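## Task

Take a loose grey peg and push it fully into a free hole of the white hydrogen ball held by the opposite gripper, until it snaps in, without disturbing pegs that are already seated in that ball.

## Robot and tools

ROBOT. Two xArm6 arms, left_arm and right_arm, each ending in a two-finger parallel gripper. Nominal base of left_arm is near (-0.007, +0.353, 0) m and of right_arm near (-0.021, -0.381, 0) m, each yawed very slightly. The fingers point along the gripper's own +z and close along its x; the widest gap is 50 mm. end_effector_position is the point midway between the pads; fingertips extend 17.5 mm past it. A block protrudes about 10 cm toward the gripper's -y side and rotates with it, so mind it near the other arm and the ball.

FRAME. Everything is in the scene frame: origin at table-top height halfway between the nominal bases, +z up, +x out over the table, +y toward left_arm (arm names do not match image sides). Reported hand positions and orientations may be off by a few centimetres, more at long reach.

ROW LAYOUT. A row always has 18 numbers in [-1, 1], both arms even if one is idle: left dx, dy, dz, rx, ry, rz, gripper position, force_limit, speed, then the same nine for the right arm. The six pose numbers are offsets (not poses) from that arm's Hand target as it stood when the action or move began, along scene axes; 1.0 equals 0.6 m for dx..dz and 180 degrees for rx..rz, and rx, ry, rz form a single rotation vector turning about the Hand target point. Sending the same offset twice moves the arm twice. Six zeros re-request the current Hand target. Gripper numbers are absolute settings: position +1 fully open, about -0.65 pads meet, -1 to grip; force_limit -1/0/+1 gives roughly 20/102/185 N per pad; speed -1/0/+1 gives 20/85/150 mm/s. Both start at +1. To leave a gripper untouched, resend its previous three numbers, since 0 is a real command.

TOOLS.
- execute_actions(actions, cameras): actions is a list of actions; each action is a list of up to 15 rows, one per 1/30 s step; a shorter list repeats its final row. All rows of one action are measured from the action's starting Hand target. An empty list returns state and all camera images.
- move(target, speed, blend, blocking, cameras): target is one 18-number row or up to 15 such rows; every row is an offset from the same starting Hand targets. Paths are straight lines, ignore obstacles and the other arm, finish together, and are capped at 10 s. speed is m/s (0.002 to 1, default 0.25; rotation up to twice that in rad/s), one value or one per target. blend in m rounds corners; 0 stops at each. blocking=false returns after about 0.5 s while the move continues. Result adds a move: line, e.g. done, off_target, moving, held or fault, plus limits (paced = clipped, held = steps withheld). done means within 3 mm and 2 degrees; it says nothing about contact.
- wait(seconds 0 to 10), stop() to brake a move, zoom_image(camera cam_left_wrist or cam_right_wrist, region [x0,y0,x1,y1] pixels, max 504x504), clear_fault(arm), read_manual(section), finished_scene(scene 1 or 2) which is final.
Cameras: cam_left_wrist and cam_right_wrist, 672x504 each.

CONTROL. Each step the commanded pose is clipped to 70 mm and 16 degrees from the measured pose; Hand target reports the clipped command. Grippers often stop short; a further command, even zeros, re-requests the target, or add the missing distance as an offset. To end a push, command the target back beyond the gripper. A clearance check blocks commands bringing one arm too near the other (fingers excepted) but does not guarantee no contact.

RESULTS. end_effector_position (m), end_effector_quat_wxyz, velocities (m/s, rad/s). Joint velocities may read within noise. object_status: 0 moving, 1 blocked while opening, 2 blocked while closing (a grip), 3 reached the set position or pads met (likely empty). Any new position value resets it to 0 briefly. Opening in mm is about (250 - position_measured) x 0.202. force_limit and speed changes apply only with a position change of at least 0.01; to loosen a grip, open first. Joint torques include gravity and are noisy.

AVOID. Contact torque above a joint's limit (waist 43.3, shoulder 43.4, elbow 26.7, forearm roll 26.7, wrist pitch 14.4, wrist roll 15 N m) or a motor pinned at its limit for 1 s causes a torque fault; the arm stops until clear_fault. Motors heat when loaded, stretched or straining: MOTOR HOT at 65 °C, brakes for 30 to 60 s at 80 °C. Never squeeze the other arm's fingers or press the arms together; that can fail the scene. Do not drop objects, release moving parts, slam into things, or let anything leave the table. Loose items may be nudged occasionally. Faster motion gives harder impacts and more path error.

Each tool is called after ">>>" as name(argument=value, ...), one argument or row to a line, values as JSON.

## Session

>>> execute_actions(
  actions=[],
)

Scene clock: 0.00 s.
left_arm: end_effector_position=(+0.4105, -0.0256, +0.1306) position_measured=185 object_status=3 end_effector_quat_wxyz=(+0.608, +0.794, +0.001, +0.003) | right_arm: end_effector_position=(+0.3786, -0.3906, +0.2450) position_measured=3 object_status=3 end_effector_quat_wxyz=(+0.000, +0.716, +0.698, +0.000)
Joint positions: left_arm=[-0.359 0.388 -0.942 -1.756 1.147 3.366] | right_arm=[0 -0.265 -0.928 0 1.194 0.785]
Joint velocities: within noise
Joint torques (N m): no reading
Hand target: left_arm +0.4105, -0.0256, +0.1306; +0.608, +0.794, +0.001, +0.003 | right_arm +0.3786, -0.3906, +0.2450; +0.000, +0.716, +0.698, +0.000
Tool commands: left_gripper/position=-0.388235 left_gripper/force_limit=+1.0 left_gripper/speed=+1.0 right_gripper/position=+1.0 right_gripper/force_limit=+1.0 right_gripper/speed=+1.0

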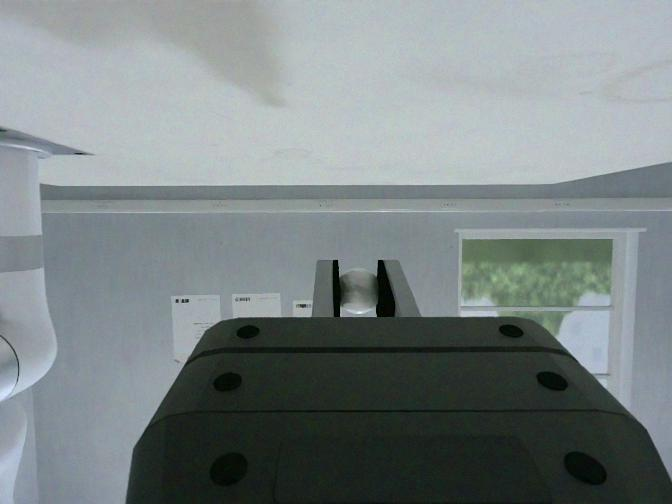

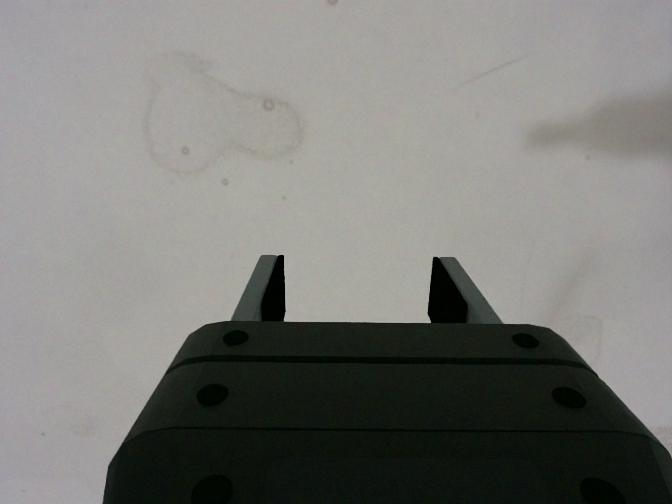

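>>> move(
  target=[0,0,0,0,0,0,-0.388235,1,1,-0.18,0.2,0.3,0,0,0,1,1,1],
  speed=0.3,
  cameras=["cam_right_wrist"],
)

Scene clock: 10.70 s.
left_arm: end_effector_position=(+0.4105, -0.0256, +0.1306) position_measured=185 object_status=3 end_effector_quat_wxyz=(+0.608, +0.794, +0.001, +0.003) | right_arm: end_effector_position=(+0.2706, -0.2706, +0.4250) position_measured=3 object_status=3 end_effector_quat_wxyz=(+0.000, +0.716, +0.698, +0.000)
Joint positions: left_arm=[-0.359 0.388 -0.942 -1.756 1.147 3.366] | right_arm=[0.385 -0.49 -1.263 0 1.753 1.171]
Joint torques (N m): left_arm=[1.31 -35.15 -19.33 -0.81 1.59 -0.11] | right_arm=[2.21 -7.15 -25.47 -0.6 -0.96 0.63]
Hand target: left_arm +0.4105, -0.0256, +0.1306; +0.608, +0.794, +0.001, +0.003 | right_arm +0.2706, -0.2706, +0.4250; +0.000, +0.716, +0.698, +0.000
Off the commanded pose: left_arm 0.000 m, 0 deg | right_arm 0.000 m, 0 deg.
move: done
Images, in order (width x height): cam_right_wrist 672x504.

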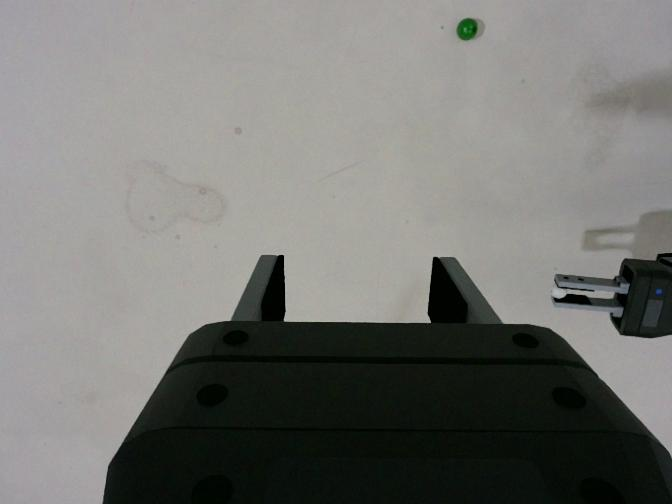

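>>> move(
  target=[0,0,0,0,0,0,-0.388235,1,1,0,0,0.0,0,-0.2,0,1,1,1],
  speed=0.5,
  cameras=["cam_right_wrist"],
)

Scene clock: 15.77 s.
left_arm: end_effector_position=(+0.4105, -0.0256, +0.1306) position_measured=185 object_status=3 end_effector_quat_wxyz=(+0.608, +0.794, +0.001, +0.003) | right_arm: end_effector_position=(+0.2706, -0.2706, +0.4250) position_measured=3 object_status=3 end_effector_quat_wxyz=(+0.216, +0.681, +0.664, +0.221)
Joint positions: left_arm=[-0.359 0.388 -0.942 -1.756 1.147 3.366] | right_arm=[0.636 -1.01 -0.727 -0.367 1.223 1.456]
Joint torques (N m): left_arm=[1.66 -36.01 -19.59 -0.95 1.39 -0.09] | right_arm=[2.49 -1.9 -25.05 -1.05 -2.47 0.79]
Hand target: left_arm +0.4105, -0.0256, +0.1306; +0.608, +0.794, +0.001, +0.003 | right_arm +0.2706, -0.2706, +0.4250; +0.216, +0.681, +0.664, +0.221
Off the commanded pose: left_arm 0.000 m, 0 deg | right_arm 0.000 m, 0 deg.
move: done
Images, in order (width x height): cam_right_wrist 672x504.

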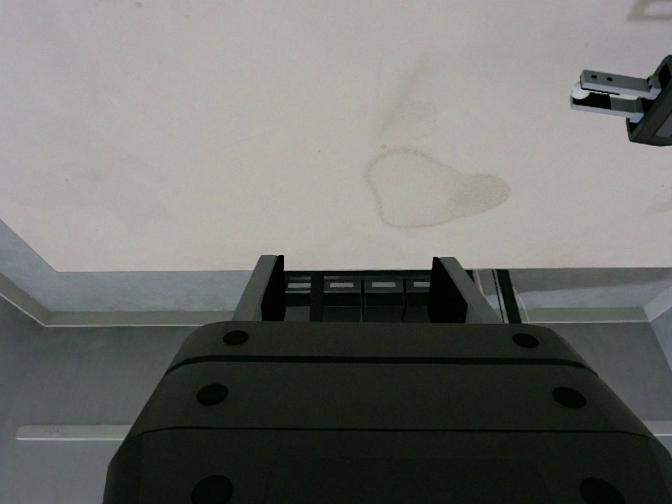

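>>> move(
  target=[
    [0,0,0,0,0,0,-0.388235,1,1,0,0,0.0,0,0.2,0,1,1,1],
    [0,0,0,0,0,0,-0.388235,1,1,-0.1,0,0.0,0,0.2,0.0,1,1,1],
  ],
  speed=0.5,
)

>>> move(
  target=[0,0,0,0,0,0,-0.388235,1,1,0,0,0.0,0,0,0.5,1,1,1],
  speed=0.6,
  cameras=["cam_right_wrist"],
)

Scene clock: 20.73 s.
left_arm: end_effector_position=(+0.4105, -0.0256, +0.1306) position_measured=185 object_status=3 end_effector_quat_wxyz=(+0.608, +0.794, +0.001, +0.003) | right_arm: end_effector_position=(+0.2106, -0.2706, +0.4250) position_measured=3 object_status=3 end_effector_quat_wxyz=(+0.000, +0.716, +0.698, +0.000)
Joint positions: left_arm=[-0.359 0.388 -0.942 -1.756 1.147 3.366] | right_arm=[0.468 -0.664 -1.149 0 1.813 1.254]
Joint torques (N m): left_arm=[1.78 -35.83 -19.6 -0.98 1.36 -0.23] | right_arm=[2.19 -5.78 -22.82 -0.55 -0.91 0.68]
Hand target: left_arm +0.4105, -0.0256, +0.1306; +0.608, +0.794, +0.001, +0.003 | right_arm +0.2106, -0.2706, +0.4250; +0.000, +0.716, +0.698, +0.000
Off the commanded pose: left_arm 0.000 m, 0 deg | right_arm 0.000 m, 0 deg.
move: done

Scene clock: 22.73 s.
left_arm: end_effector_position=(+0.4105, -0.0256, +0.1306) position_measured=185 object_status=3 end_effector_quat_wxyz=(+0.608, +0.794, +0.001, +0.003) | right_arm: end_effector_position=(+0.2106, -0.2706, +0.4250) position_measured=3 object_status=3 end_effector_quat_wxyz=(+0.000, +0.012, +1.000, +0.000)
Joint positions: left_arm=[-0.359 0.388 -0.942 -1.756 1.147 3.366] | right_arm=[0.468 -0.664 -1.149 0 1.813 -0.317]
Joint torques (N m): left_arm=[1.51 -35.84 -19.55 -1 1.38 -0.19] | right_arm=[-1.94 -3.77 -24.8 0.12 -0.98 -0.7]
Hand target: left_arm +0.4105, -0.0256, +0.1306; +0.608, +0.794, +0.001, +0.003 | right_arm +0.2106, -0.2706, +0.4250; +0.000, +0.012, +1.000, +0.000
Off the commanded pose: left_arm 0.000 m, 0 deg | right_arm 0.000 m, 0 deg.
move: done
Images, in order (width x height): cam_right_wrist 672x504.

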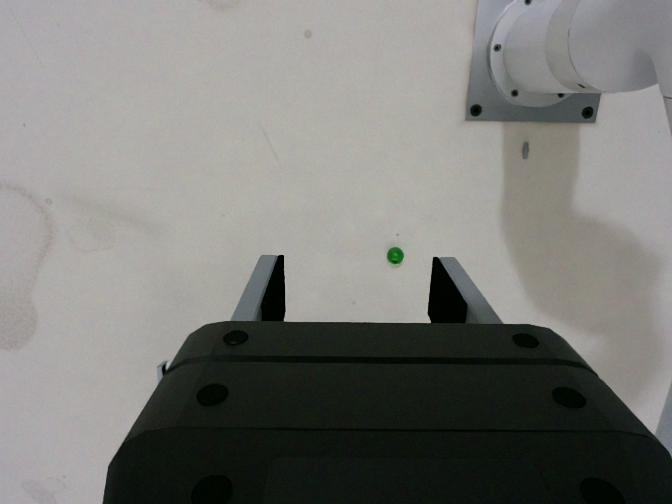

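>>> zoom_image(
  camera="cam_right_wrist",
  region=[490, 120, 570, 180],
)

>>> move(
  target=[0,0,0,0,0,0,-0.388235,1,1,0.0,0,0.0,0.17,0,0,1,1,1],
  speed=0.5,
  cameras=["cam_right_wrist"],
)

Scaled by 6.300.

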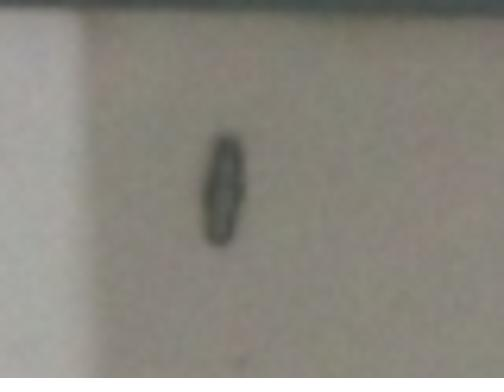

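Scene clock: 27.00 s.
left_arm: end_effector_position=(+0.4105, -0.0256, +0.1306) position_measured=185 object_status=3 end_effector_quat_wxyz=(+0.608, +0.794, +0.001, +0.003) | right_arm: end_effector_position=(+0.2106, -0.2706, +0.4250) position_measured=3 object_status=3 end_effector_quat_wxyz=(-0.003, +0.012, +0.964, +0.264)
Joint positions: left_arm=[-0.359 0.388 -0.942 -1.756 1.147 3.366] | right_arm=[-0.101 -0.79 -0.971 0.545 1.798 -0.771]
Joint torques (N m): left_arm=[1.88 -36.01 -19.44 -0.97 1.41 -0.26] | right_arm=[-2.05 -2.08 -23.33 1.25 -0.81 -0.79]
Hand target: left_arm +0.4105, -0.0256, +0.1306; +0.608, +0.794, +0.001, +0.003 | right_arm +0.2106, -0.2706, +0.4250; -0.003, +0.012, +0.964, +0.264
Off the commanded pose: left_arm 0.000 m, 0 deg | right_arm 0.000 m, 0 deg.
move: done
Images, in order (width x height): cam_right_wrist 672x504.

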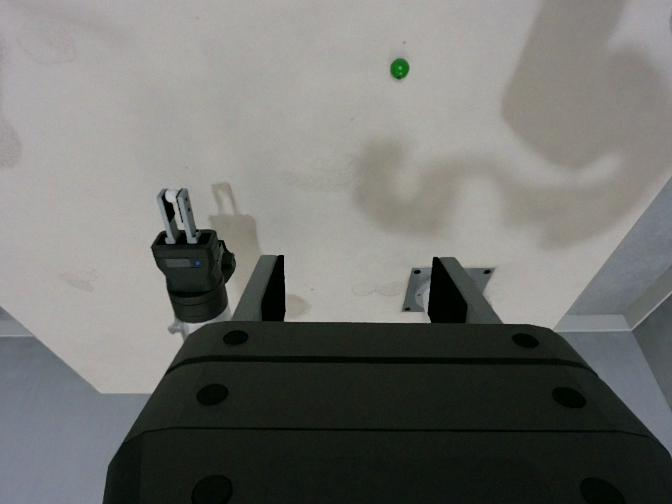

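>>> move(
  target=[
    [0,0,0,0,0,0,-1,1,0,0,0,0,0,0,0,1,1,1],
    [0,0,0.1,0,0,0,-1,1,0,0,0,0,-0.17,0,0,1,1,1],
    [-0.18,0.35,0.45,0.4167,0,0,-1,1,0,0,-0.2,0,-0.17,0,0,1,1,1],
  ],
  speed=[0.2,0.2,0.35],
  cameras=["cam_left_wrist"],
)

Scene clock: 36.27 s.
left_arm: end_effector_position=(+0.3025, +0.1844, +0.4006) position_measured=185 object_status=2 end_effector_quat_wxyz=(-0.001, +1.000, -0.001, +0.002) | right_arm: end_effector_position=(+0.2106, -0.3906, +0.4250) position_measured=3 object_status=3 end_effector_quat_wxyz=(+0.000, +0.012, +1.000, +0.000)
Joint positions: left_arm=[-0.486 -0.392 -1.264 0.005 1.653 1.856] | right_arm=[-0.018 -0.739 -1.108 0 1.848 -0.803]
Joint torques (N m): left_arm=[-1.8 -14.04 -24.67 0.64 -1.65 -0.35] | right_arm=[-2.01 -2.38 -24.39 0.08 -1.9 -0.68]
Hand target: left_arm +0.3025, +0.1844, +0.4006; -0.001, +1.000, -0.001, +0.002 | right_arm +0.2106, -0.3906, +0.4250; +0.000, +0.012, +1.000, +0.000
Off the commanded pose: left_arm 0.000 m, 0 deg | right_arm 0.000 m, 0 deg.
move: done
Images, in order (width x height): cam_left_wrist 672x504.

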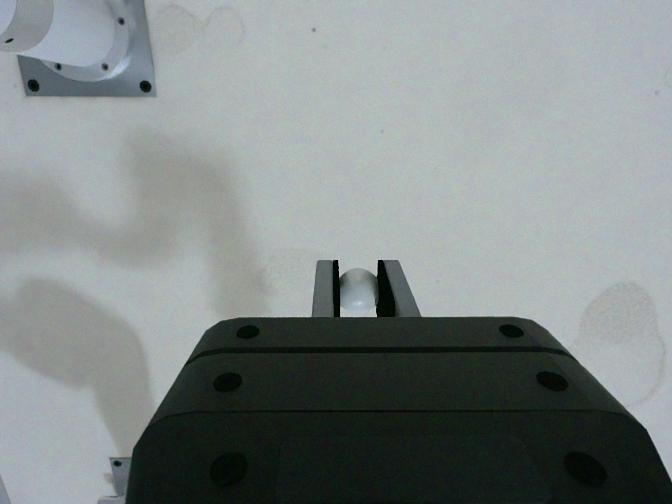

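>>> move(
  target=[
    [0,0,0,0,0,0,-1,1,0,0,0,0,0,0,-0.5,1,1,1],
    [0,0,0,0,0,0,-1,1,0,-0.1,0,0,0,0,-0.95,1,1,1],
  ],
  speed=[0.6,0.6],
  cameras=["cam_right_wrist"],
)

Scene clock: 42.90 s.
left_arm: end_effector_position=(+0.3025, +0.1844, +0.4006) position_measured=185 object_status=2 end_effector_quat_wxyz=(-0.001, +1.000, -0.001, +0.002) | right_arm: end_effector_position=(+0.1506, -0.3906, +0.4250) position_measured=3 object_status=3 end_effector_quat_wxyz=(+0.000, +0.998, +0.066, +0.000)
Joint positions: left_arm=[-0.486 -0.392 -1.264 0.005 1.653 1.856] | right_arm=[-0.032 -0.917 -1.034 0 1.95 2.167]
Joint torques (N m): left_arm=[-1.69 -14.29 -24.74 0.65 -2.17 -0.38] | right_arm=[2.02 -0.82 -21.2 -0.54 -1.05 0.7]
Hand target: left_arm +0.3025, +0.1844, +0.4006; -0.001, +1.000, -0.001, +0.002 | right_arm +0.1506, -0.3906, +0.4250; +0.000, +0.998, +0.066, +0.000
Off the commanded pose: left_arm 0.000 m, 0 deg | right_arm 0.000 m, 0 deg.
move: done
Images, in order (width x height): cam_right_wrist 672x504.

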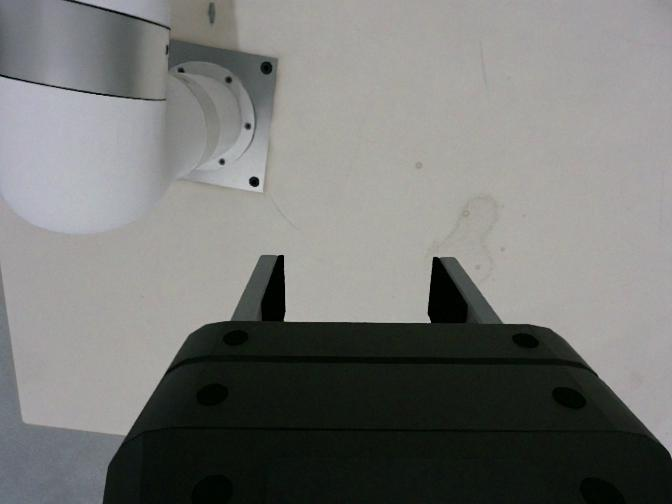

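>>> move(
  target=[
    [-0.086,-0.2237,-0.168,-0.5,0,0,-1,1,0,0,0,0,0,0,-0.042,0,0,-0.5],
    [-0.086,-0.2237,-0.168,-0.5,0,0,-1,1,0,0.165,0.25,-0.2,0.5,0,0,0,0,-0.5],
  ],
  speed=[0.3,0.3],
  cameras=["cam_right_wrist"],
)

Scene clock: 65.60 s.
left_arm: end_effector_position=(+0.2509, +0.0501, +0.2998) position_measured=185 object_status=2 end_effector_quat_wxyz=(+0.706, +0.708, +0.001, +0.003) | right_arm: end_effector_position=(+0.2496, -0.2406, +0.3050) position_measured=152 object_status=3 end_effector_quat_wxyz=(+0.706, -0.706, -0.047, -0.047)
Joint positions: left_arm=[-0.21 -0.495 -0.289 -1.734 1.407 3.158] | right_arm=[-0.46 -0.343 -0.432 1.211 1.902 1.367]
Joint torques (N m): left_arm=[2.57 -9.86 -23.3 -1.87 2.6 0.27] | right_arm=[2.29 -7.67 -21.83 1.97 2.02 -0.71]
Hand target: left_arm +0.2509, +0.0501, +0.2998; +0.706, +0.708, +0.001, +0.003 | right_arm +0.2496, -0.2406, +0.3050; +0.706, -0.706, -0.047, -0.047
Off the commanded pose: left_arm 0.000 m, 0 deg | right_arm 0.000 m, 0 deg.
move: done
Images, in order (width x height): cam_right_wrist 672x504.

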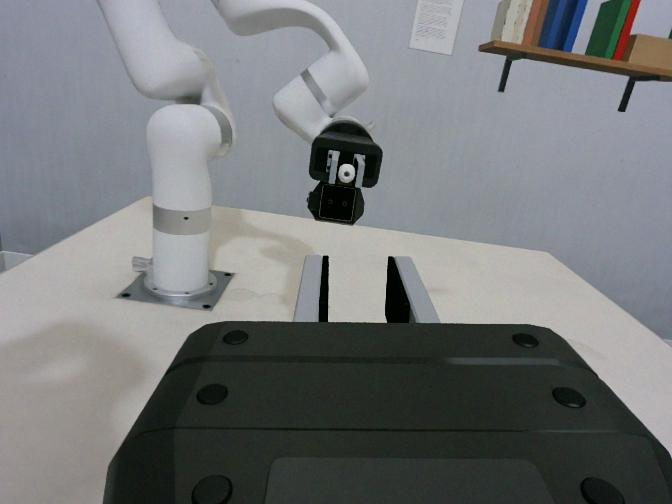

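>>> zoom_image(
  camera="cam_right_wrist",
  region=[310, 140, 380, 220],
)

Scaled by 6.300.

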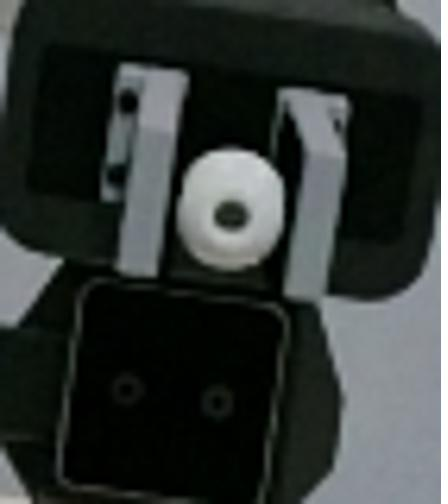

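>>> move(
  target=[
    [0,0,0,0,0,0,-1,1,0,-0.083,0,0.158,-0.5,0,0,0,0,-0.5],
  ],
  speed=[0.3],
)

>>> move(
  target=[
    [0,0,0,0,0,0,-1,1,0,-0.16,0.12,-0.08,0,0,-0.042,0,0,-0.5],
    [0,0,0,0,0,0,-1,1,0,-0.36,0.15,-0.16,0,0,-0.042,0,0,-0.5],
  ],
  speed=[0.25],
  cameras=["cam_right_wrist"],
)

Scene clock: 78.77 s.
left_arm: end_effector_position=(+0.2509, +0.0501, +0.2998) position_measured=185 object_status=2 end_effector_quat_wxyz=(+0.706, +0.708, +0.001, +0.003) | right_arm: end_effector_position=(+0.1998, -0.2406, +0.3998) position_measured=152 object_status=3 end_effector_quat_wxyz=(+0.000, +0.998, +0.066, +0.000)
Joint positions: left_arm=[-0.21 -0.495 -0.289 -1.734 1.407 3.158] | right_arm=[0.59 -0.684 -1.059 0 1.743 2.789]
Joint torques (N m): left_arm=[2.78 -9.91 -23.23 -1.48 2.59 0.4] | right_arm=[2.47 -4.08 -25.65 -0.51 -1.1 0.66]
Hand target: left_arm +0.2509, +0.0501, +0.2998; +0.706, +0.708, +0.001, +0.003 | right_arm +0.1998, -0.2406, +0.3998; +0.000, +0.998, +0.066, +0.000
Off the commanded pose: left_arm 0.000 m, 0 deg | right_arm 0.000 m, 0 deg.
move: done

speed must be one number or one for each of the 2 targets, got a list of 1; nothing of the call was run

>>> move(
  target=[
    [0,0,0,0,0,0,-1,1,0,-0.16,0.12,-0.08,0,0,-0.042,0,0,-0.5],
    [0,0,0,0,0,0,-1,1,0,-0.36,0.15,-0.16,0,0,-0.042,0,0,-0.5],
  ],
  speed=0.25,
  cameras=["cam_right_wrist"],
)

Scene clock: 81.87 s.
left_arm: end_effector_position=(+0.2509, +0.0501, +0.2998) position_measured=185 object_status=2 end_effector_quat_wxyz=(+0.706, +0.708, +0.001, +0.003) | right_arm: end_effector_position=(-0.0162, -0.1506, +0.3038) position_measured=152 object_status=3 end_effector_quat_wxyz=(+0.000, +1.000, +0.000, +0.000)
Joint positions: left_arm=[-0.21 -0.495 -0.289 -1.734 1.407 3.158] | right_arm=[1.573 -0.897 -0.663 0 1.561 3.904]
Joint torques (N m): left_arm=[2.62 -10.11 -23.22 -1.37 2.59 0.35] | right_arm=[2.37 -1.59 -25.76 -0.57 -1.97 0.79]
Hand target: left_arm +0.2509, +0.0501, +0.2998; +0.706, +0.708, +0.001, +0.003 | right_arm -0.0162, -0.1506, +0.3038; +0.000, +1.000, +0.000, +0.000
Off the commanded pose: left_arm 0.000 m, 0 deg | right_arm 0.000 m, 0 deg.
move: done
Images, in order (width x height): cam_right_wrist 672x504.

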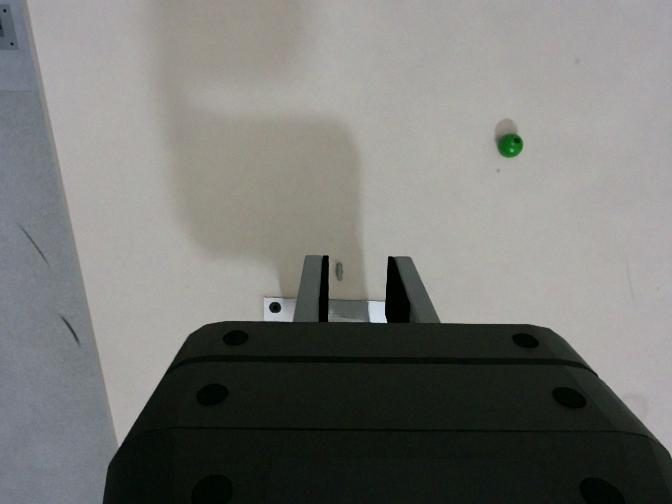

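>>> zoom_image(
  camera="cam_right_wrist",
  region=[320, 250, 360, 290],
)

Scaled by 12.600.

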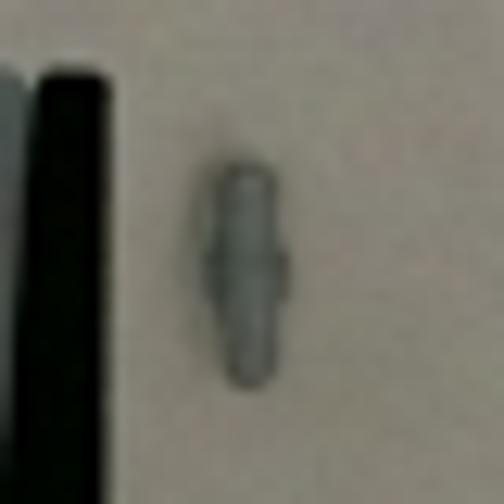

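>>> move(
  target=[
    [0,0,0,0,0,0,-1,1,0,-0.0025,-0.0833,-0.25,-0.1,0,0,0,0,-0.5],
    [0,0,0,0,0,0,-1,1,0,-0.0025,-0.18,-0.35,-0.1,0,0,0,0,-0.5],
  ],
  speed=0.12,
  cameras=["cam_right_wrist"],
)

Scene clock: 110.03 s.
left_arm: end_effector_position=(+0.2509, +0.0501, +0.2998) position_measured=185 object_status=2 end_effector_quat_wxyz=(+0.706, +0.708, +0.001, +0.003) | right_arm: end_effector_position=(-0.0177, -0.2586, +0.0938) position_measured=152 object_status=3 end_effector_quat_wxyz=(+0.156, +0.988, +0.000, +0.000)
Joint positions: left_arm=[-0.21 -0.495 -0.289 -1.734 1.407 3.158] | right_arm=[1.577 -0.967 -0.059 -0.006 1.339 3.91]
Joint torques (N m): left_arm=[2.58 -9.84 -23.04 -1.05 2.55 0.37] | right_arm=[-1.96 -1.82 -24.25 -0.5 -1.03 -0.76]
Hand target: left_arm +0.2509, +0.0501, +0.2998; +0.706, +0.708, +0.001, +0.003 | right_arm -0.0177, -0.2586, +0.0938; +0.156, +0.988, +0.000, +0.000
Off the commanded pose: left_arm 0.000 m, 0 deg | right_arm 0.000 m, 0 deg.
move: done
Images, in order (width x height): cam_right_wrist 672x504.

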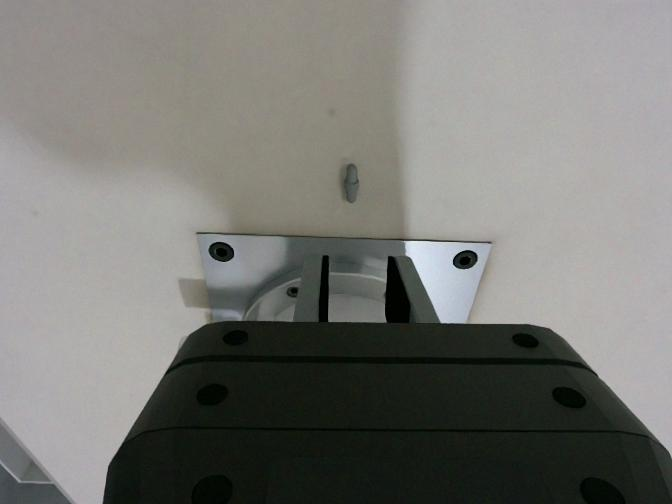

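>>> move(
  target=[
    [0,0,0,0,0,0,-1,1,0,0,-0.014,-0.095,0,0,0,0,0,-0.5],
  ],
  speed=0.1,
  cameras=["cam_right_wrist"],
)

Scene clock: 117.00 s.
left_arm: end_effector_position=(+0.2509, +0.0501, +0.2998) position_measured=185 object_status=2 end_effector_quat_wxyz=(+0.706, +0.708, +0.001, +0.003) | right_arm: end_effector_position=(-0.0177, -0.2670, +0.0368) position_measured=152 object_status=3 end_effector_quat_wxyz=(+0.156, +0.988, +0.000, +0.000)
Joint positions: left_arm=[-0.21 -0.495 -0.289 -1.734 1.407 3.158] | right_arm=[1.575 -0.812 0.06 -0.007 1.065 3.911]
Joint torques (N m): left_arm=[2.44 -9.97 -23.01 -1.15 2.56 0.31] | right_arm=[-1.89 -0.66 -23.35 -0.68 -1.27 0.7]
Hand target: left_arm +0.2509, +0.0501, +0.2998; +0.706, +0.708, +0.001, +0.003 | right_arm -0.0177, -0.2670, +0.0368; +0.156, +0.988, +0.000, +0.000
Off the commanded pose: left_arm 0.000 m, 0 deg | right_arm 0.000 m, 0 deg.
move: done
Images, in order (width x height): cam_right_wrist 672x504.

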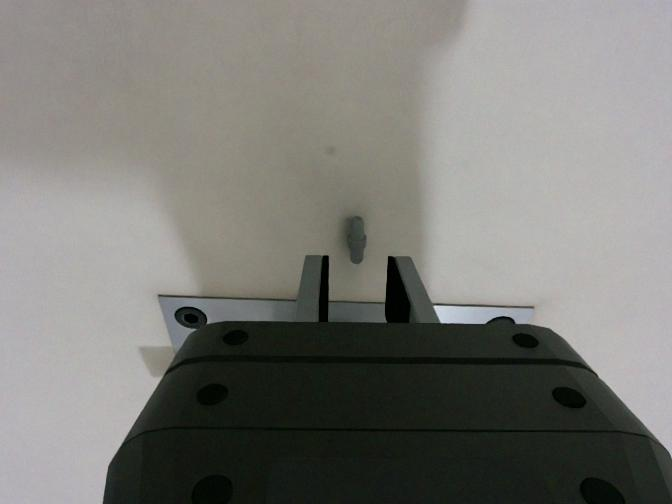

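>>> move(
  target=[
    [0,0,0,0,0,0,-1,1,0,0,0,-0.0275,0,0,0,0,0,-0.5],
  ],
  speed=0.05,
  cameras=["cam_right_wrist"],
)

>>> zoom_image(
  camera="cam_right_wrist",
  region=[300, 210, 420, 330],
)

Scene clock: 120.87 s.
left_arm: end_effector_position=(+0.2509, +0.0501, +0.2998) position_measured=185 object_status=2 end_effector_quat_wxyz=(+0.706, +0.708, +0.001, +0.003) | right_arm: end_effector_position=(-0.0177, -0.2670, +0.0203) position_measured=152 object_status=3 end_effector_quat_wxyz=(+0.156, +0.988, +0.000, +0.000)
Joint positions: left_arm=[-0.21 -0.495 -0.289 -1.734 1.407 3.158] | right_arm=[1.575 -0.708 0.074 -0.008 0.947 3.911]
Joint torques (N m): left_arm=[2.61 -10.2 -23.11 -1.01 2.56 0.37] | right_arm=[-2.01 -1.25 -21.86 -0.58 -1.26 0.69]
Hand target: left_arm +0.2509, +0.0501, +0.2998; +0.706, +0.708, +0.001, +0.003 | right_arm -0.0177, -0.2670, +0.0203; +0.156, +0.988, +0.000, +0.000
Off the commanded pose: left_arm 0.000 m, 0 deg | right_arm 0.000 m, 0 deg.
move: done
Images, in order (width x height): cam_right_wrist 672x504.

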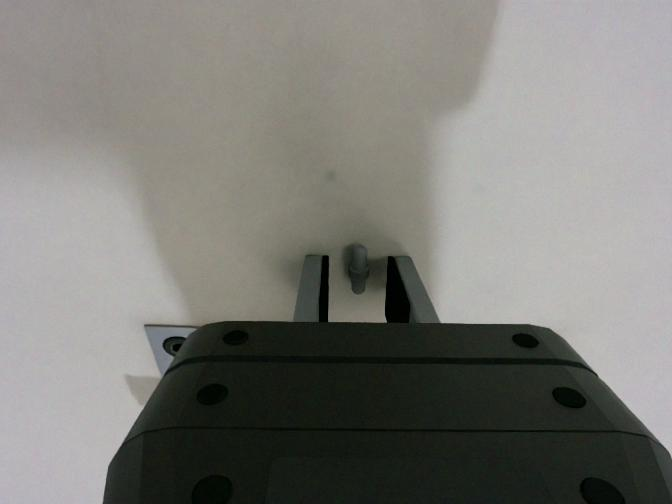

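Scaled by 4.200.

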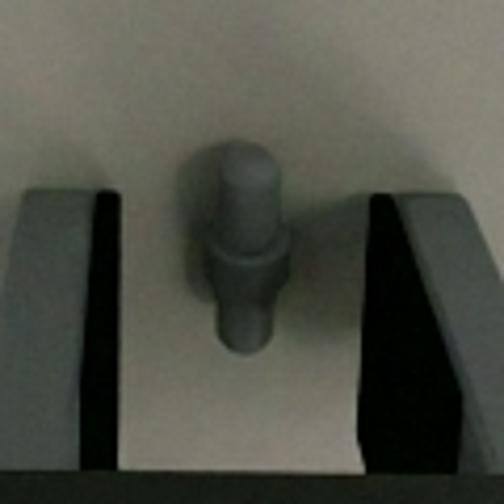

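>>> move(
  target=[
    [0,0,0,0,0,0,-1,1,0,0,0,0,0,0,0,-1,-0.6,-1],
  ],
  speed=0.05,
)

>>> move(
  target=[
    [0,0,0,0,0,0,-1,1,0,0,0,0.03,0,0,0,-1,-0.6,-1],
  ],
  speed=0.05,
  cameras=["cam_right_wrist"],
)

>>> zoom_image(
  camera="cam_right_wrist",
  region=[300, 210, 420, 330],
)

Scene clock: 124.17 s.
left_arm: end_effector_position=(+0.2509, +0.0501, +0.2998) position_measured=185 object_status=2 end_effector_quat_wxyz=(+0.706, +0.708, +0.001, +0.003) | right_arm: end_effector_position=(-0.0177, -0.2670, +0.0203) position_measured=225 object_status=2 end_effector_quat_wxyz=(+0.156, +0.988, +0.000, +0.000)
Joint positions: left_arm=[-0.21 -0.495 -0.289 -1.734 1.407 3.158] | right_arm=[1.575 -0.708 0.074 -0.008 0.947 3.911]
Joint torques (N m): left_arm=[2.14 -10.15 -23.07 -1.13 2.54 0.37] | right_arm=[-1.67 -1.43 -21.72 -0.48 -1.31 0.62]
Hand target: left_arm +0.2509, +0.0501, +0.2998; +0.706, +0.708, +0.001, +0.003 | right_arm -0.0177, -0.2670, +0.0203; +0.156, +0.988, +0.000, +0.000
Off the commanded pose: left_arm 0.000 m, 0 deg | right_arm 0.000 m, 0 deg.
move: done

Scene clock: 125.07 s.
left_arm: end_effector_position=(+0.2509, +0.0501, +0.2998) position_measured=185 object_status=2 end_effector_quat_wxyz=(+0.706, +0.708, +0.001, +0.003) | right_arm: end_effector_position=(-0.0177, -0.2670, +0.0383) position_measured=225 object_status=2 end_effector_quat_wxyz=(+0.156, +0.988, +0.000, +0.000)
Joint positions: left_arm=[-0.21 -0.495 -0.289 -1.734 1.407 3.158] | right_arm=[1.575 -0.82 0.059 -0.007 1.075 3.911]
Joint torques (N m): left_arm=[2.26 -10.13 -23.07 -1.09 2.62 0.37] | right_arm=[2.17 -2.17 -23.36 0.42 -0.36 -0.67]
Hand target: left_arm +0.2509, +0.0501, +0.2998; +0.706, +0.708, +0.001, +0.003 | right_arm -0.0177, -0.2670, +0.0383; +0.156, +0.988, +0.000, +0.000
Off the commanded pose: left_arm 0.000 m, 0 deg | right_arm 0.000 m, 0 deg.
move: done
Images, in order (width x height): cam_right_wrist 672x504.

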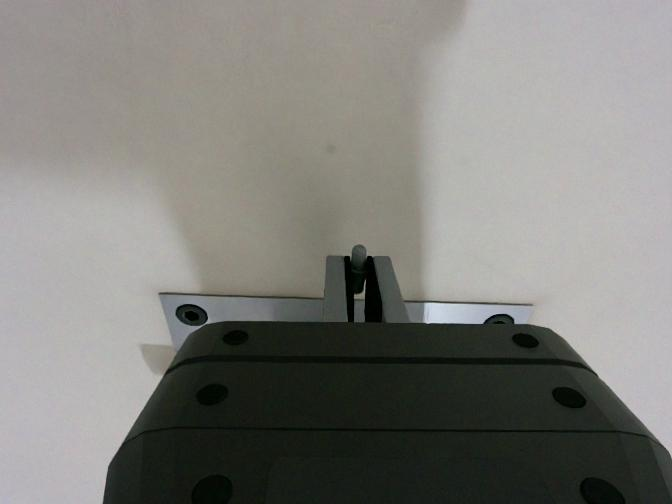

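Scaled by 4.200.

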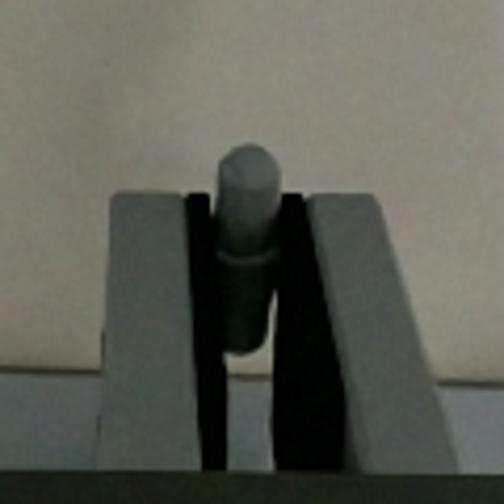

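>>> move(
  target=[
    [0,0,0,0,0,0,-1,1,0,0,0.12,0.25,0,0,0,-1,-0.6,-1],
    [0,0,0,0,0,0,-1,1,0,0.20,0.26,0.48,0,0,0,-1,-0.6,-1],
    [0,0,0,0,0,0,-1,1,0,0.447,0.28,0.464,0,0,0,-1,-0.6,-1],
  ],
  speed=0.2,
  blend=0.04,
  cameras=["cam_right_wrist"],
)

Scene clock: 134.77 s.
left_arm: end_effector_position=(+0.2509, +0.0501, +0.2998) position_measured=185 object_status=2 end_effector_quat_wxyz=(+0.706, +0.708, +0.001, +0.003) | right_arm: end_effector_position=(+0.2505, -0.0990, +0.3167) position_measured=225 object_status=2 end_effector_quat_wxyz=(+0.156, +0.988, +0.000, +0.000)
Joint positions: left_arm=[-0.21 -0.495 -0.289 -1.734 1.407 3.158] | right_arm=[0.953 -0.089 -1.329 -0.187 1.671 3.289]
Joint torques (N m): left_arm=[2.22 -10.18 -23.07 -1.11 2.67 0.32] | right_arm=[-2.11 -15.38 -27.16 -1 -0.57 -0.7]
Hand target: left_arm +0.2509, +0.0501, +0.2998; +0.706, +0.708, +0.001, +0.003 | right_arm +0.2505, -0.0990, +0.3167; +0.156, +0.988, +0.000, +0.000
Off the commanded pose: left_arm 0.000 m, 0 deg | right_arm 0.000 m, 0 deg.
move: done
Images, in order (width x height): cam_right_wrist 672x504.

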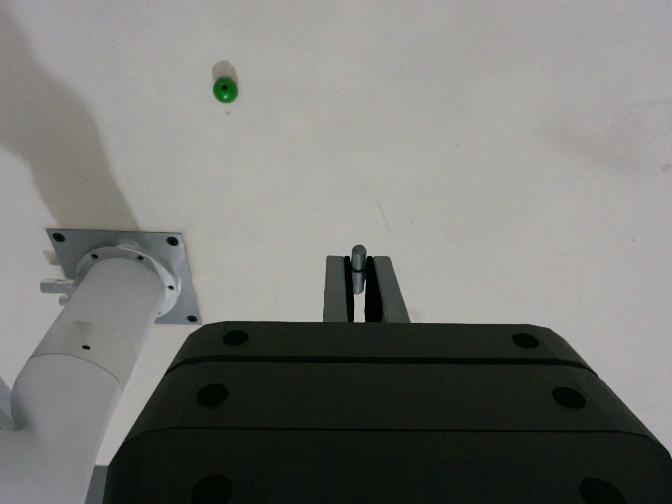

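>>> move(
  target=[
    [0,0,0,0,0,0,-1,1,0,0,0.107,0,0,0,0,-1,-0.6,-1],
  ],
  speed=0.12,
  cameras=["cam_right_wrist"],
)

>>> zoom_image(
  camera="cam_right_wrist",
  region=[290, 90, 430, 300],
)

Scene clock: 137.53 s.
left_arm: end_effector_position=(+0.2509, +0.0501, +0.2998) position_measured=185 object_status=2 end_effector_quat_wxyz=(+0.706, +0.708, +0.001, +0.003) | right_arm: end_effector_position=(+0.2505, -0.0348, +0.3167) position_measured=225 object_status=2 end_effector_quat_wxyz=(+0.156, +0.988, +0.000, +0.000)
Joint positions: left_arm=[-0.21 -0.495 -0.289 -1.734 1.407 3.158] | right_arm=[1.03 0.101 -1.552 -0.168 1.716 3.359]
Joint torques (N m): left_arm=[2.29 -10.19 -22.9 -1.24 2.67 0.31] | right_arm=[2.32 -18.86 -26.79 -0.09 -0.57 0.65]
Hand target: left_arm +0.2509, +0.0501, +0.2998; +0.706, +0.708, +0.001, +0.003 | right_arm +0.2505, -0.0348, +0.3167; +0.156, +0.988, +0.000, +0.000
Off the commanded pose: left_arm 0.000 m, 0 deg | right_arm 0.000 m, 0 deg.
move: done
Images, in order (width x height): cam_right_wrist 672x504.

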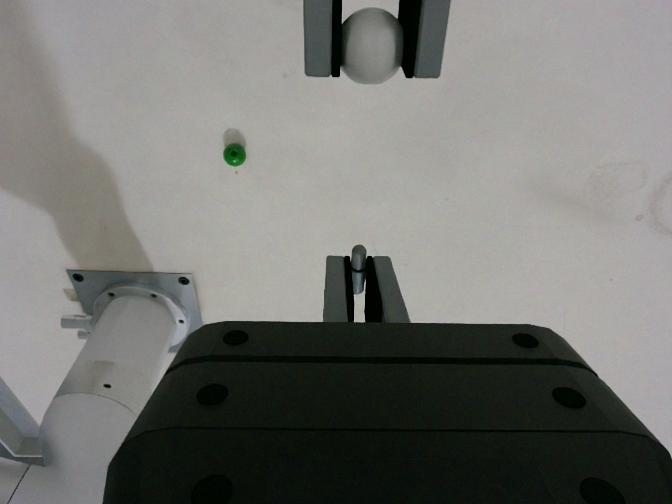

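Scaled by 2.400.

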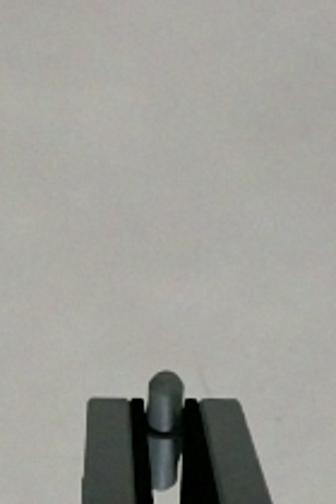

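>>> move(
  target=[
    [0,0,0,0,0,0,-1,1,0,0.0007,0.02,0,-0.033,0,0,-1,-0.6,-1],
  ],
  speed=0.1,
  cameras=["cam_left_wrist","cam_right_wrist"],
)

>>> zoom_image(
  camera="cam_left_wrist",
  region=[280, 180, 440, 320],
)

Scene clock: 151.20 s.
left_arm: end_effector_position=(+0.2509, +0.0501, +0.2998) position_measured=185 object_status=2 end_effector_quat_wxyz=(+0.706, +0.708, +0.001, +0.003) | right_arm: end_effector_position=(+0.2509, -0.0228, +0.3167) position_measured=225 object_status=2 end_effector_quat_wxyz=(+0.207, +0.978, +0.000, +0.000)
Joint positions: left_arm=[-0.21 -0.495 -0.289 -1.734 1.407 3.158] | right_arm=[1.071 0.23 -1.709 -0.212 1.84 3.383]
Joint torques (N m): left_arm=[2.25 -10.21 -22.9 -1.12 2.71 0.4] | right_arm=[2.16 -20.76 -26.36 -1.13 -0.31 0.75]
Hand target: left_arm +0.2509, +0.0501, +0.2998; +0.706, +0.708, +0.001, +0.003 | right_arm +0.2509, -0.0228, +0.3167; +0.207, +0.978, +0.000, +0.000
Off the commanded pose: left_arm 0.000 m, 0 deg | right_arm 0.000 m, 0 deg.
move: done

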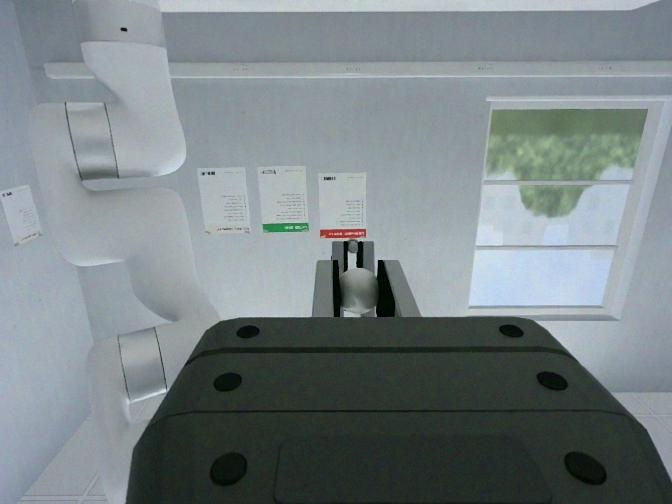

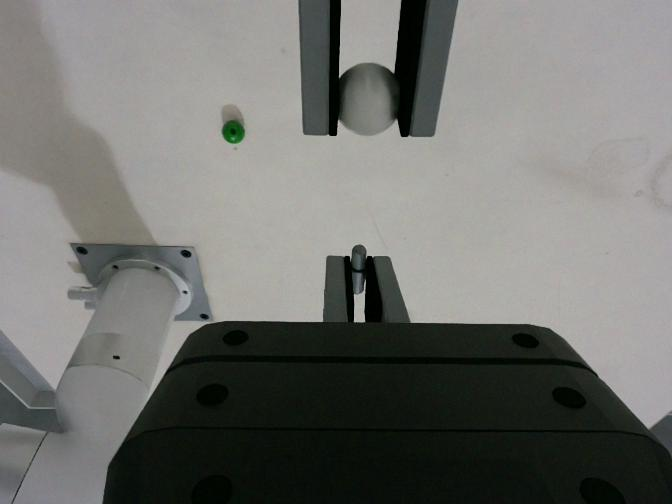

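Scaled by 3.150.

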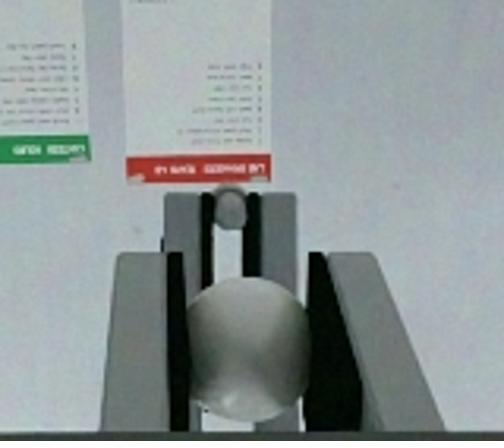

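>>> move(
  target=[
    [0,0,0,0,0,0,-1,1,0,0,-0.15,0,0,0,0,-1,-0.6,-1],
    [0,0,0,0,0,0,-1,1,0,0.05,-0.378,-0.4,0.033,0,0,-1,-0.6,-1],
  ],
  speed=0.25,
  blend=0.03,
  cameras=["cam_right_wrist"],
)

Scene clock: 169.33 s.
left_arm: end_effector_position=(+0.2509, +0.0501, +0.2998) position_measured=185 object_status=2 end_effector_quat_wxyz=(+0.706, +0.708, +0.001, +0.003) | right_arm: end_effector_position=(+0.2809, -0.2496, +0.0767) position_measured=225 object_status=2 end_effector_quat_wxyz=(+0.156, +0.988, +0.000, +0.000)
Joint positions: left_arm=[-0.21 -0.495 -0.289 -1.734 1.407 3.158] | right_arm=[0.588 -0.115 -0.563 -0.346 0.88 3.168]
Joint torques (N m): left_arm=[2.13 -10.38 -22.9 -1.1 2.59 0.31] | right_arm=[-1.97 -13.02 -22.58 -0.63 -1.44 0.67]
Hand target: left_arm +0.2509, +0.0501, +0.2998; +0.706, +0.708, +0.001, +0.003 | right_arm +0.2809, -0.2496, +0.0767; +0.156, +0.988, +0.000, +0.000
Off the commanded pose: left_arm 0.000 m, 0 deg | right_arm 0.000 m, 0 deg.
move: done
Images, in order (width x height): cam_right_wrist 672x504.

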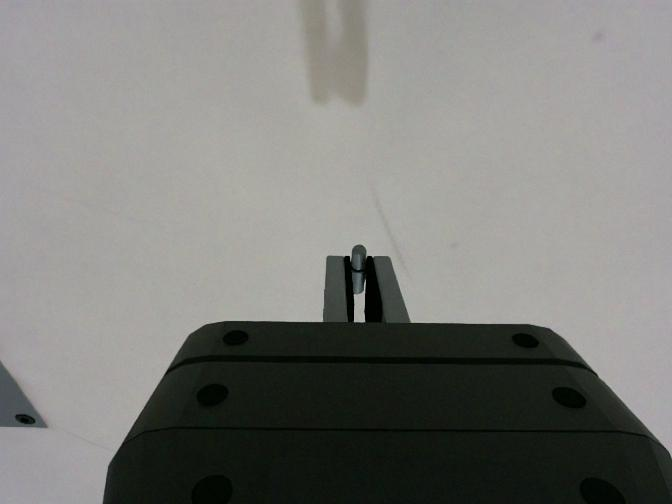

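>>> move(
  target=[
    [0,0,0,0,0,0,-1,1,0,0,0,-0.07,0,0,0,-1,-0.6,-1],
    [0,0,0,0,0,0,-1,1,0,0,0,-0.0934,0,0,0,-1,-0.6,-1],
  ],
  speed=[0.1,0.02],
)

>>> move(
  target=[
    [0,0,0,0,0,0,-1,1,0,0,0,0,0,0,0,0,-0.6,-1],
  ],
  speed=0.02,
)

>>> move(
  target=[
    [0,0,0,0,0,0,-1,1,0,0,0,0.06,0,0,0,0,-0.6,-0.5],
    [0,0,0,0,0,0,-1,1,0,0,-0.0267,0.06,0.1,0,0,0,-0.6,-0.5],
  ],
  speed=[0.05,0.2],
  cameras=["cam_right_wrist"],
)

>>> zoom_image(
  camera="cam_right_wrist",
  region=[300, 170, 420, 290],
)

Scene clock: 173.83 s.
left_arm: end_effector_position=(+0.2509, +0.0501, +0.2998) position_measured=185 object_status=2 end_effector_quat_wxyz=(+0.706, +0.708, +0.001, +0.003) | right_arm: end_effector_position=(+0.2809, -0.2496, +0.0206) position_measured=225 object_status=2 end_effector_quat_wxyz=(+0.156, +0.988, +0.000, +0.000)
Joint positions: left_arm=[-0.21 -0.495 -0.289 -1.734 1.407 3.158] | right_arm=[0.568 0.051 -0.542 -0.422 0.702 3.252]
Joint torques (N m): left_arm=[1.77 -10.12 -22.83 -1.14 2.56 0.34] | right_arm=[-2.04 -14.02 -19.82 -0.47 -1.4 0.67]
Hand target: left_arm +0.2509, +0.0501, +0.2998; +0.706, +0.708, +0.001, +0.003 | right_arm +0.2809, -0.2496, +0.0206; +0.156, +0.988, +0.000, +0.000
Off the commanded pose: left_arm 0.000 m, 0 deg | right_arm 0.000 m, 0 deg.
move: done

Scene clock: 174.80 s.
left_arm: end_effector_position=(+0.2509, +0.0501, +0.2998) position_measured=185 object_status=2 end_effector_quat_wxyz=(+0.706, +0.708, +0.001, +0.003) | right_arm: end_effector_position=(+0.2809, -0.2496, +0.0206) position_measured=152 object_status=0 end_effector_quat_wxyz=(+0.156, +0.988, +0.000, +0.000)
Joint positions: left_arm=[-0.21 -0.495 -0.289 -1.734 1.407 3.158] | right_arm=[0.568 0.051 -0.542 -0.422 0.702 3.252]
Joint torques (N m): left_arm=[1.91 -10.24 -22.79 -0.96 2.62 0.28] | right_arm=[-1.88 -14.15 -19.94 -0.58 -1.38 0.69]
Hand target: left_arm +0.2509, +0.0501, +0.2998; +0.706, +0.708, +0.001, +0.003 | right_arm +0.2809, -0.2496, +0.0206; +0.156, +0.988, +0.000, +0.000
Off the commanded pose: left_arm 0.000 m, 0 deg | right_arm 0.000 m, 0 deg.
move: done

Scene clock: 177.10 s.
left_arm: end_effector_position=(+0.2509, +0.0501, +0.2998) position_measured=185 object_status=2 end_effector_quat_wxyz=(+0.706, +0.708, +0.001, +0.003) | right_arm: end_effector_position=(+0.2809, -0.2656, +0.0566) position_measured=152 object_status=3 end_effector_quat_wxyz=(+0.000, +1.000, +0.000, +0.000)
Joint positions: left_arm=[-0.21 -0.495 -0.289 -1.734 1.407 3.158] | right_arm=[0.389 -0.206 -0.377 0 0.583 2.72]
Joint torques (N m): left_arm=[2.06 -10.5 -22.72 -1.07 2.54 0.3] | right_arm=[-1.94 -12.56 -20.4 0.4 -1.82 -0.66]
Hand target: left_arm +0.2509, +0.0501, +0.2998; +0.706, +0.708, +0.001, +0.003 | right_arm +0.2809, -0.2656, +0.0566; +0.000, +1.000, +0.000, +0.000
Off the commanded pose: left_arm 0.000 m, 0 deg | right_arm 0.000 m, 0 deg.
move: done
Images, in order (width x height): cam_right_wrist 672x504.

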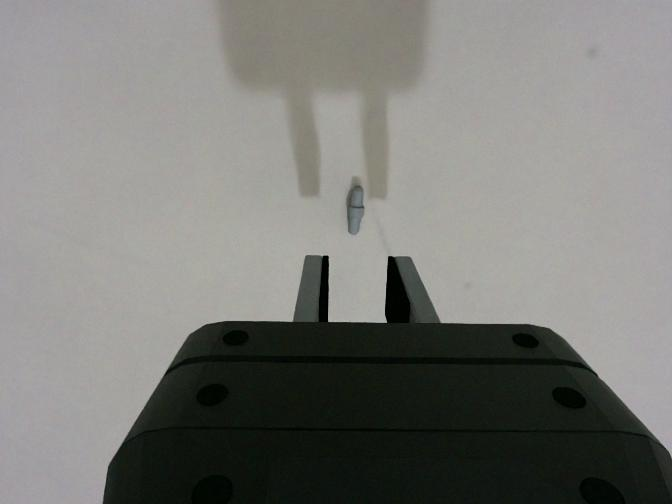

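Scaled by 4.200.

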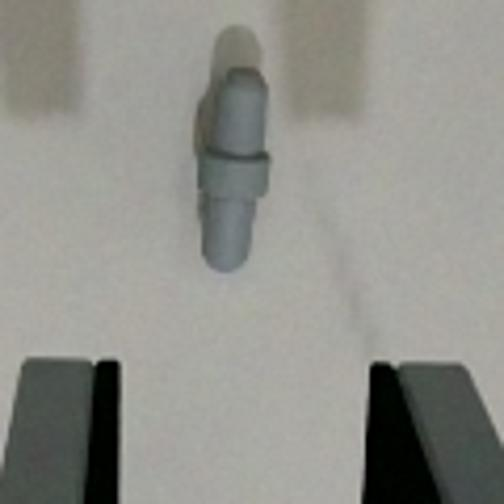

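>>> move(
  target=[
    [0,0,0,0,0,0,-1,1,0,-0.0005,0.0057,-0.03,0,0,-0.0206,0,-0.6,-0.5],
    [0,0,0,0,0,0,-1,1,0,-0.0005,0.0057,-0.0635,0,0,-0.0206,0,-0.6,-0.5],
  ],
  speed=[0.1,0.04],
  cameras=["cam_right_wrist"],
)

>>> zoom_image(
  camera="cam_right_wrist",
  region=[300, 210, 420, 330],
)

Scene clock: 184.13 s.
left_arm: end_effector_position=(+0.2509, +0.0501, +0.2998) position_measured=185 object_status=2 end_effector_quat_wxyz=(+0.706, +0.708, +0.001, +0.003) | right_arm: end_effector_position=(+0.2806, -0.2622, +0.0186) position_measured=152 object_status=3 end_effector_quat_wxyz=(+0.000, +0.999, -0.032, +0.000)
Joint positions: left_arm=[-0.21 -0.495 -0.289 -1.734 1.407 3.158] | right_arm=[0.399 -0.063 -0.366 0 0.429 2.795]
Joint torques (N m): left_arm=[2.16 -10.17 -22.79 -1.08 2.58 0.26] | right_arm=[2.27 -11.6 -19.67 -0.62 -2.08 0.68]
Hand target: left_arm +0.2509, +0.0501, +0.2998; +0.706, +0.708, +0.001, +0.003 | right_arm +0.2806, -0.2622, +0.0185; +0.000, +0.999, -0.032, +0.000
Off the commanded pose: left_arm 0.000 m, 0 deg | right_arm 0.000 m, 0 deg.
move: done
Images, in order (width x height): cam_right_wrist 672x504.

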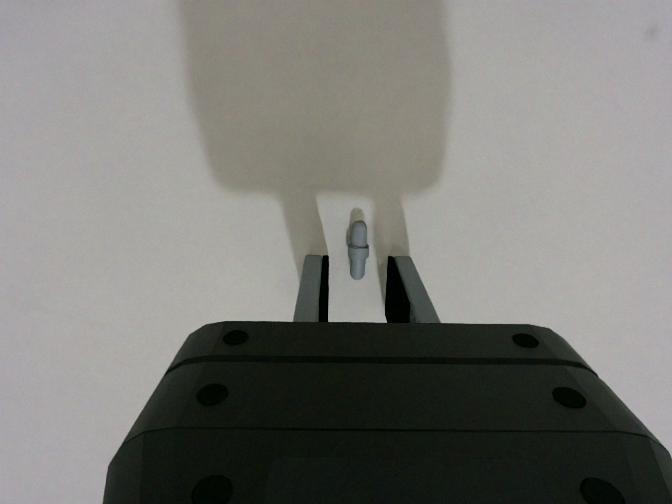

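Scaled by 4.200.

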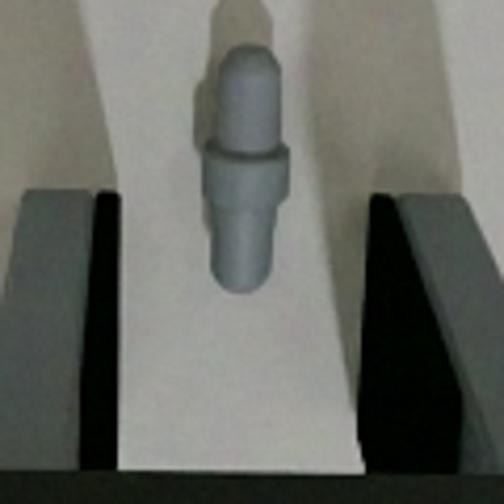

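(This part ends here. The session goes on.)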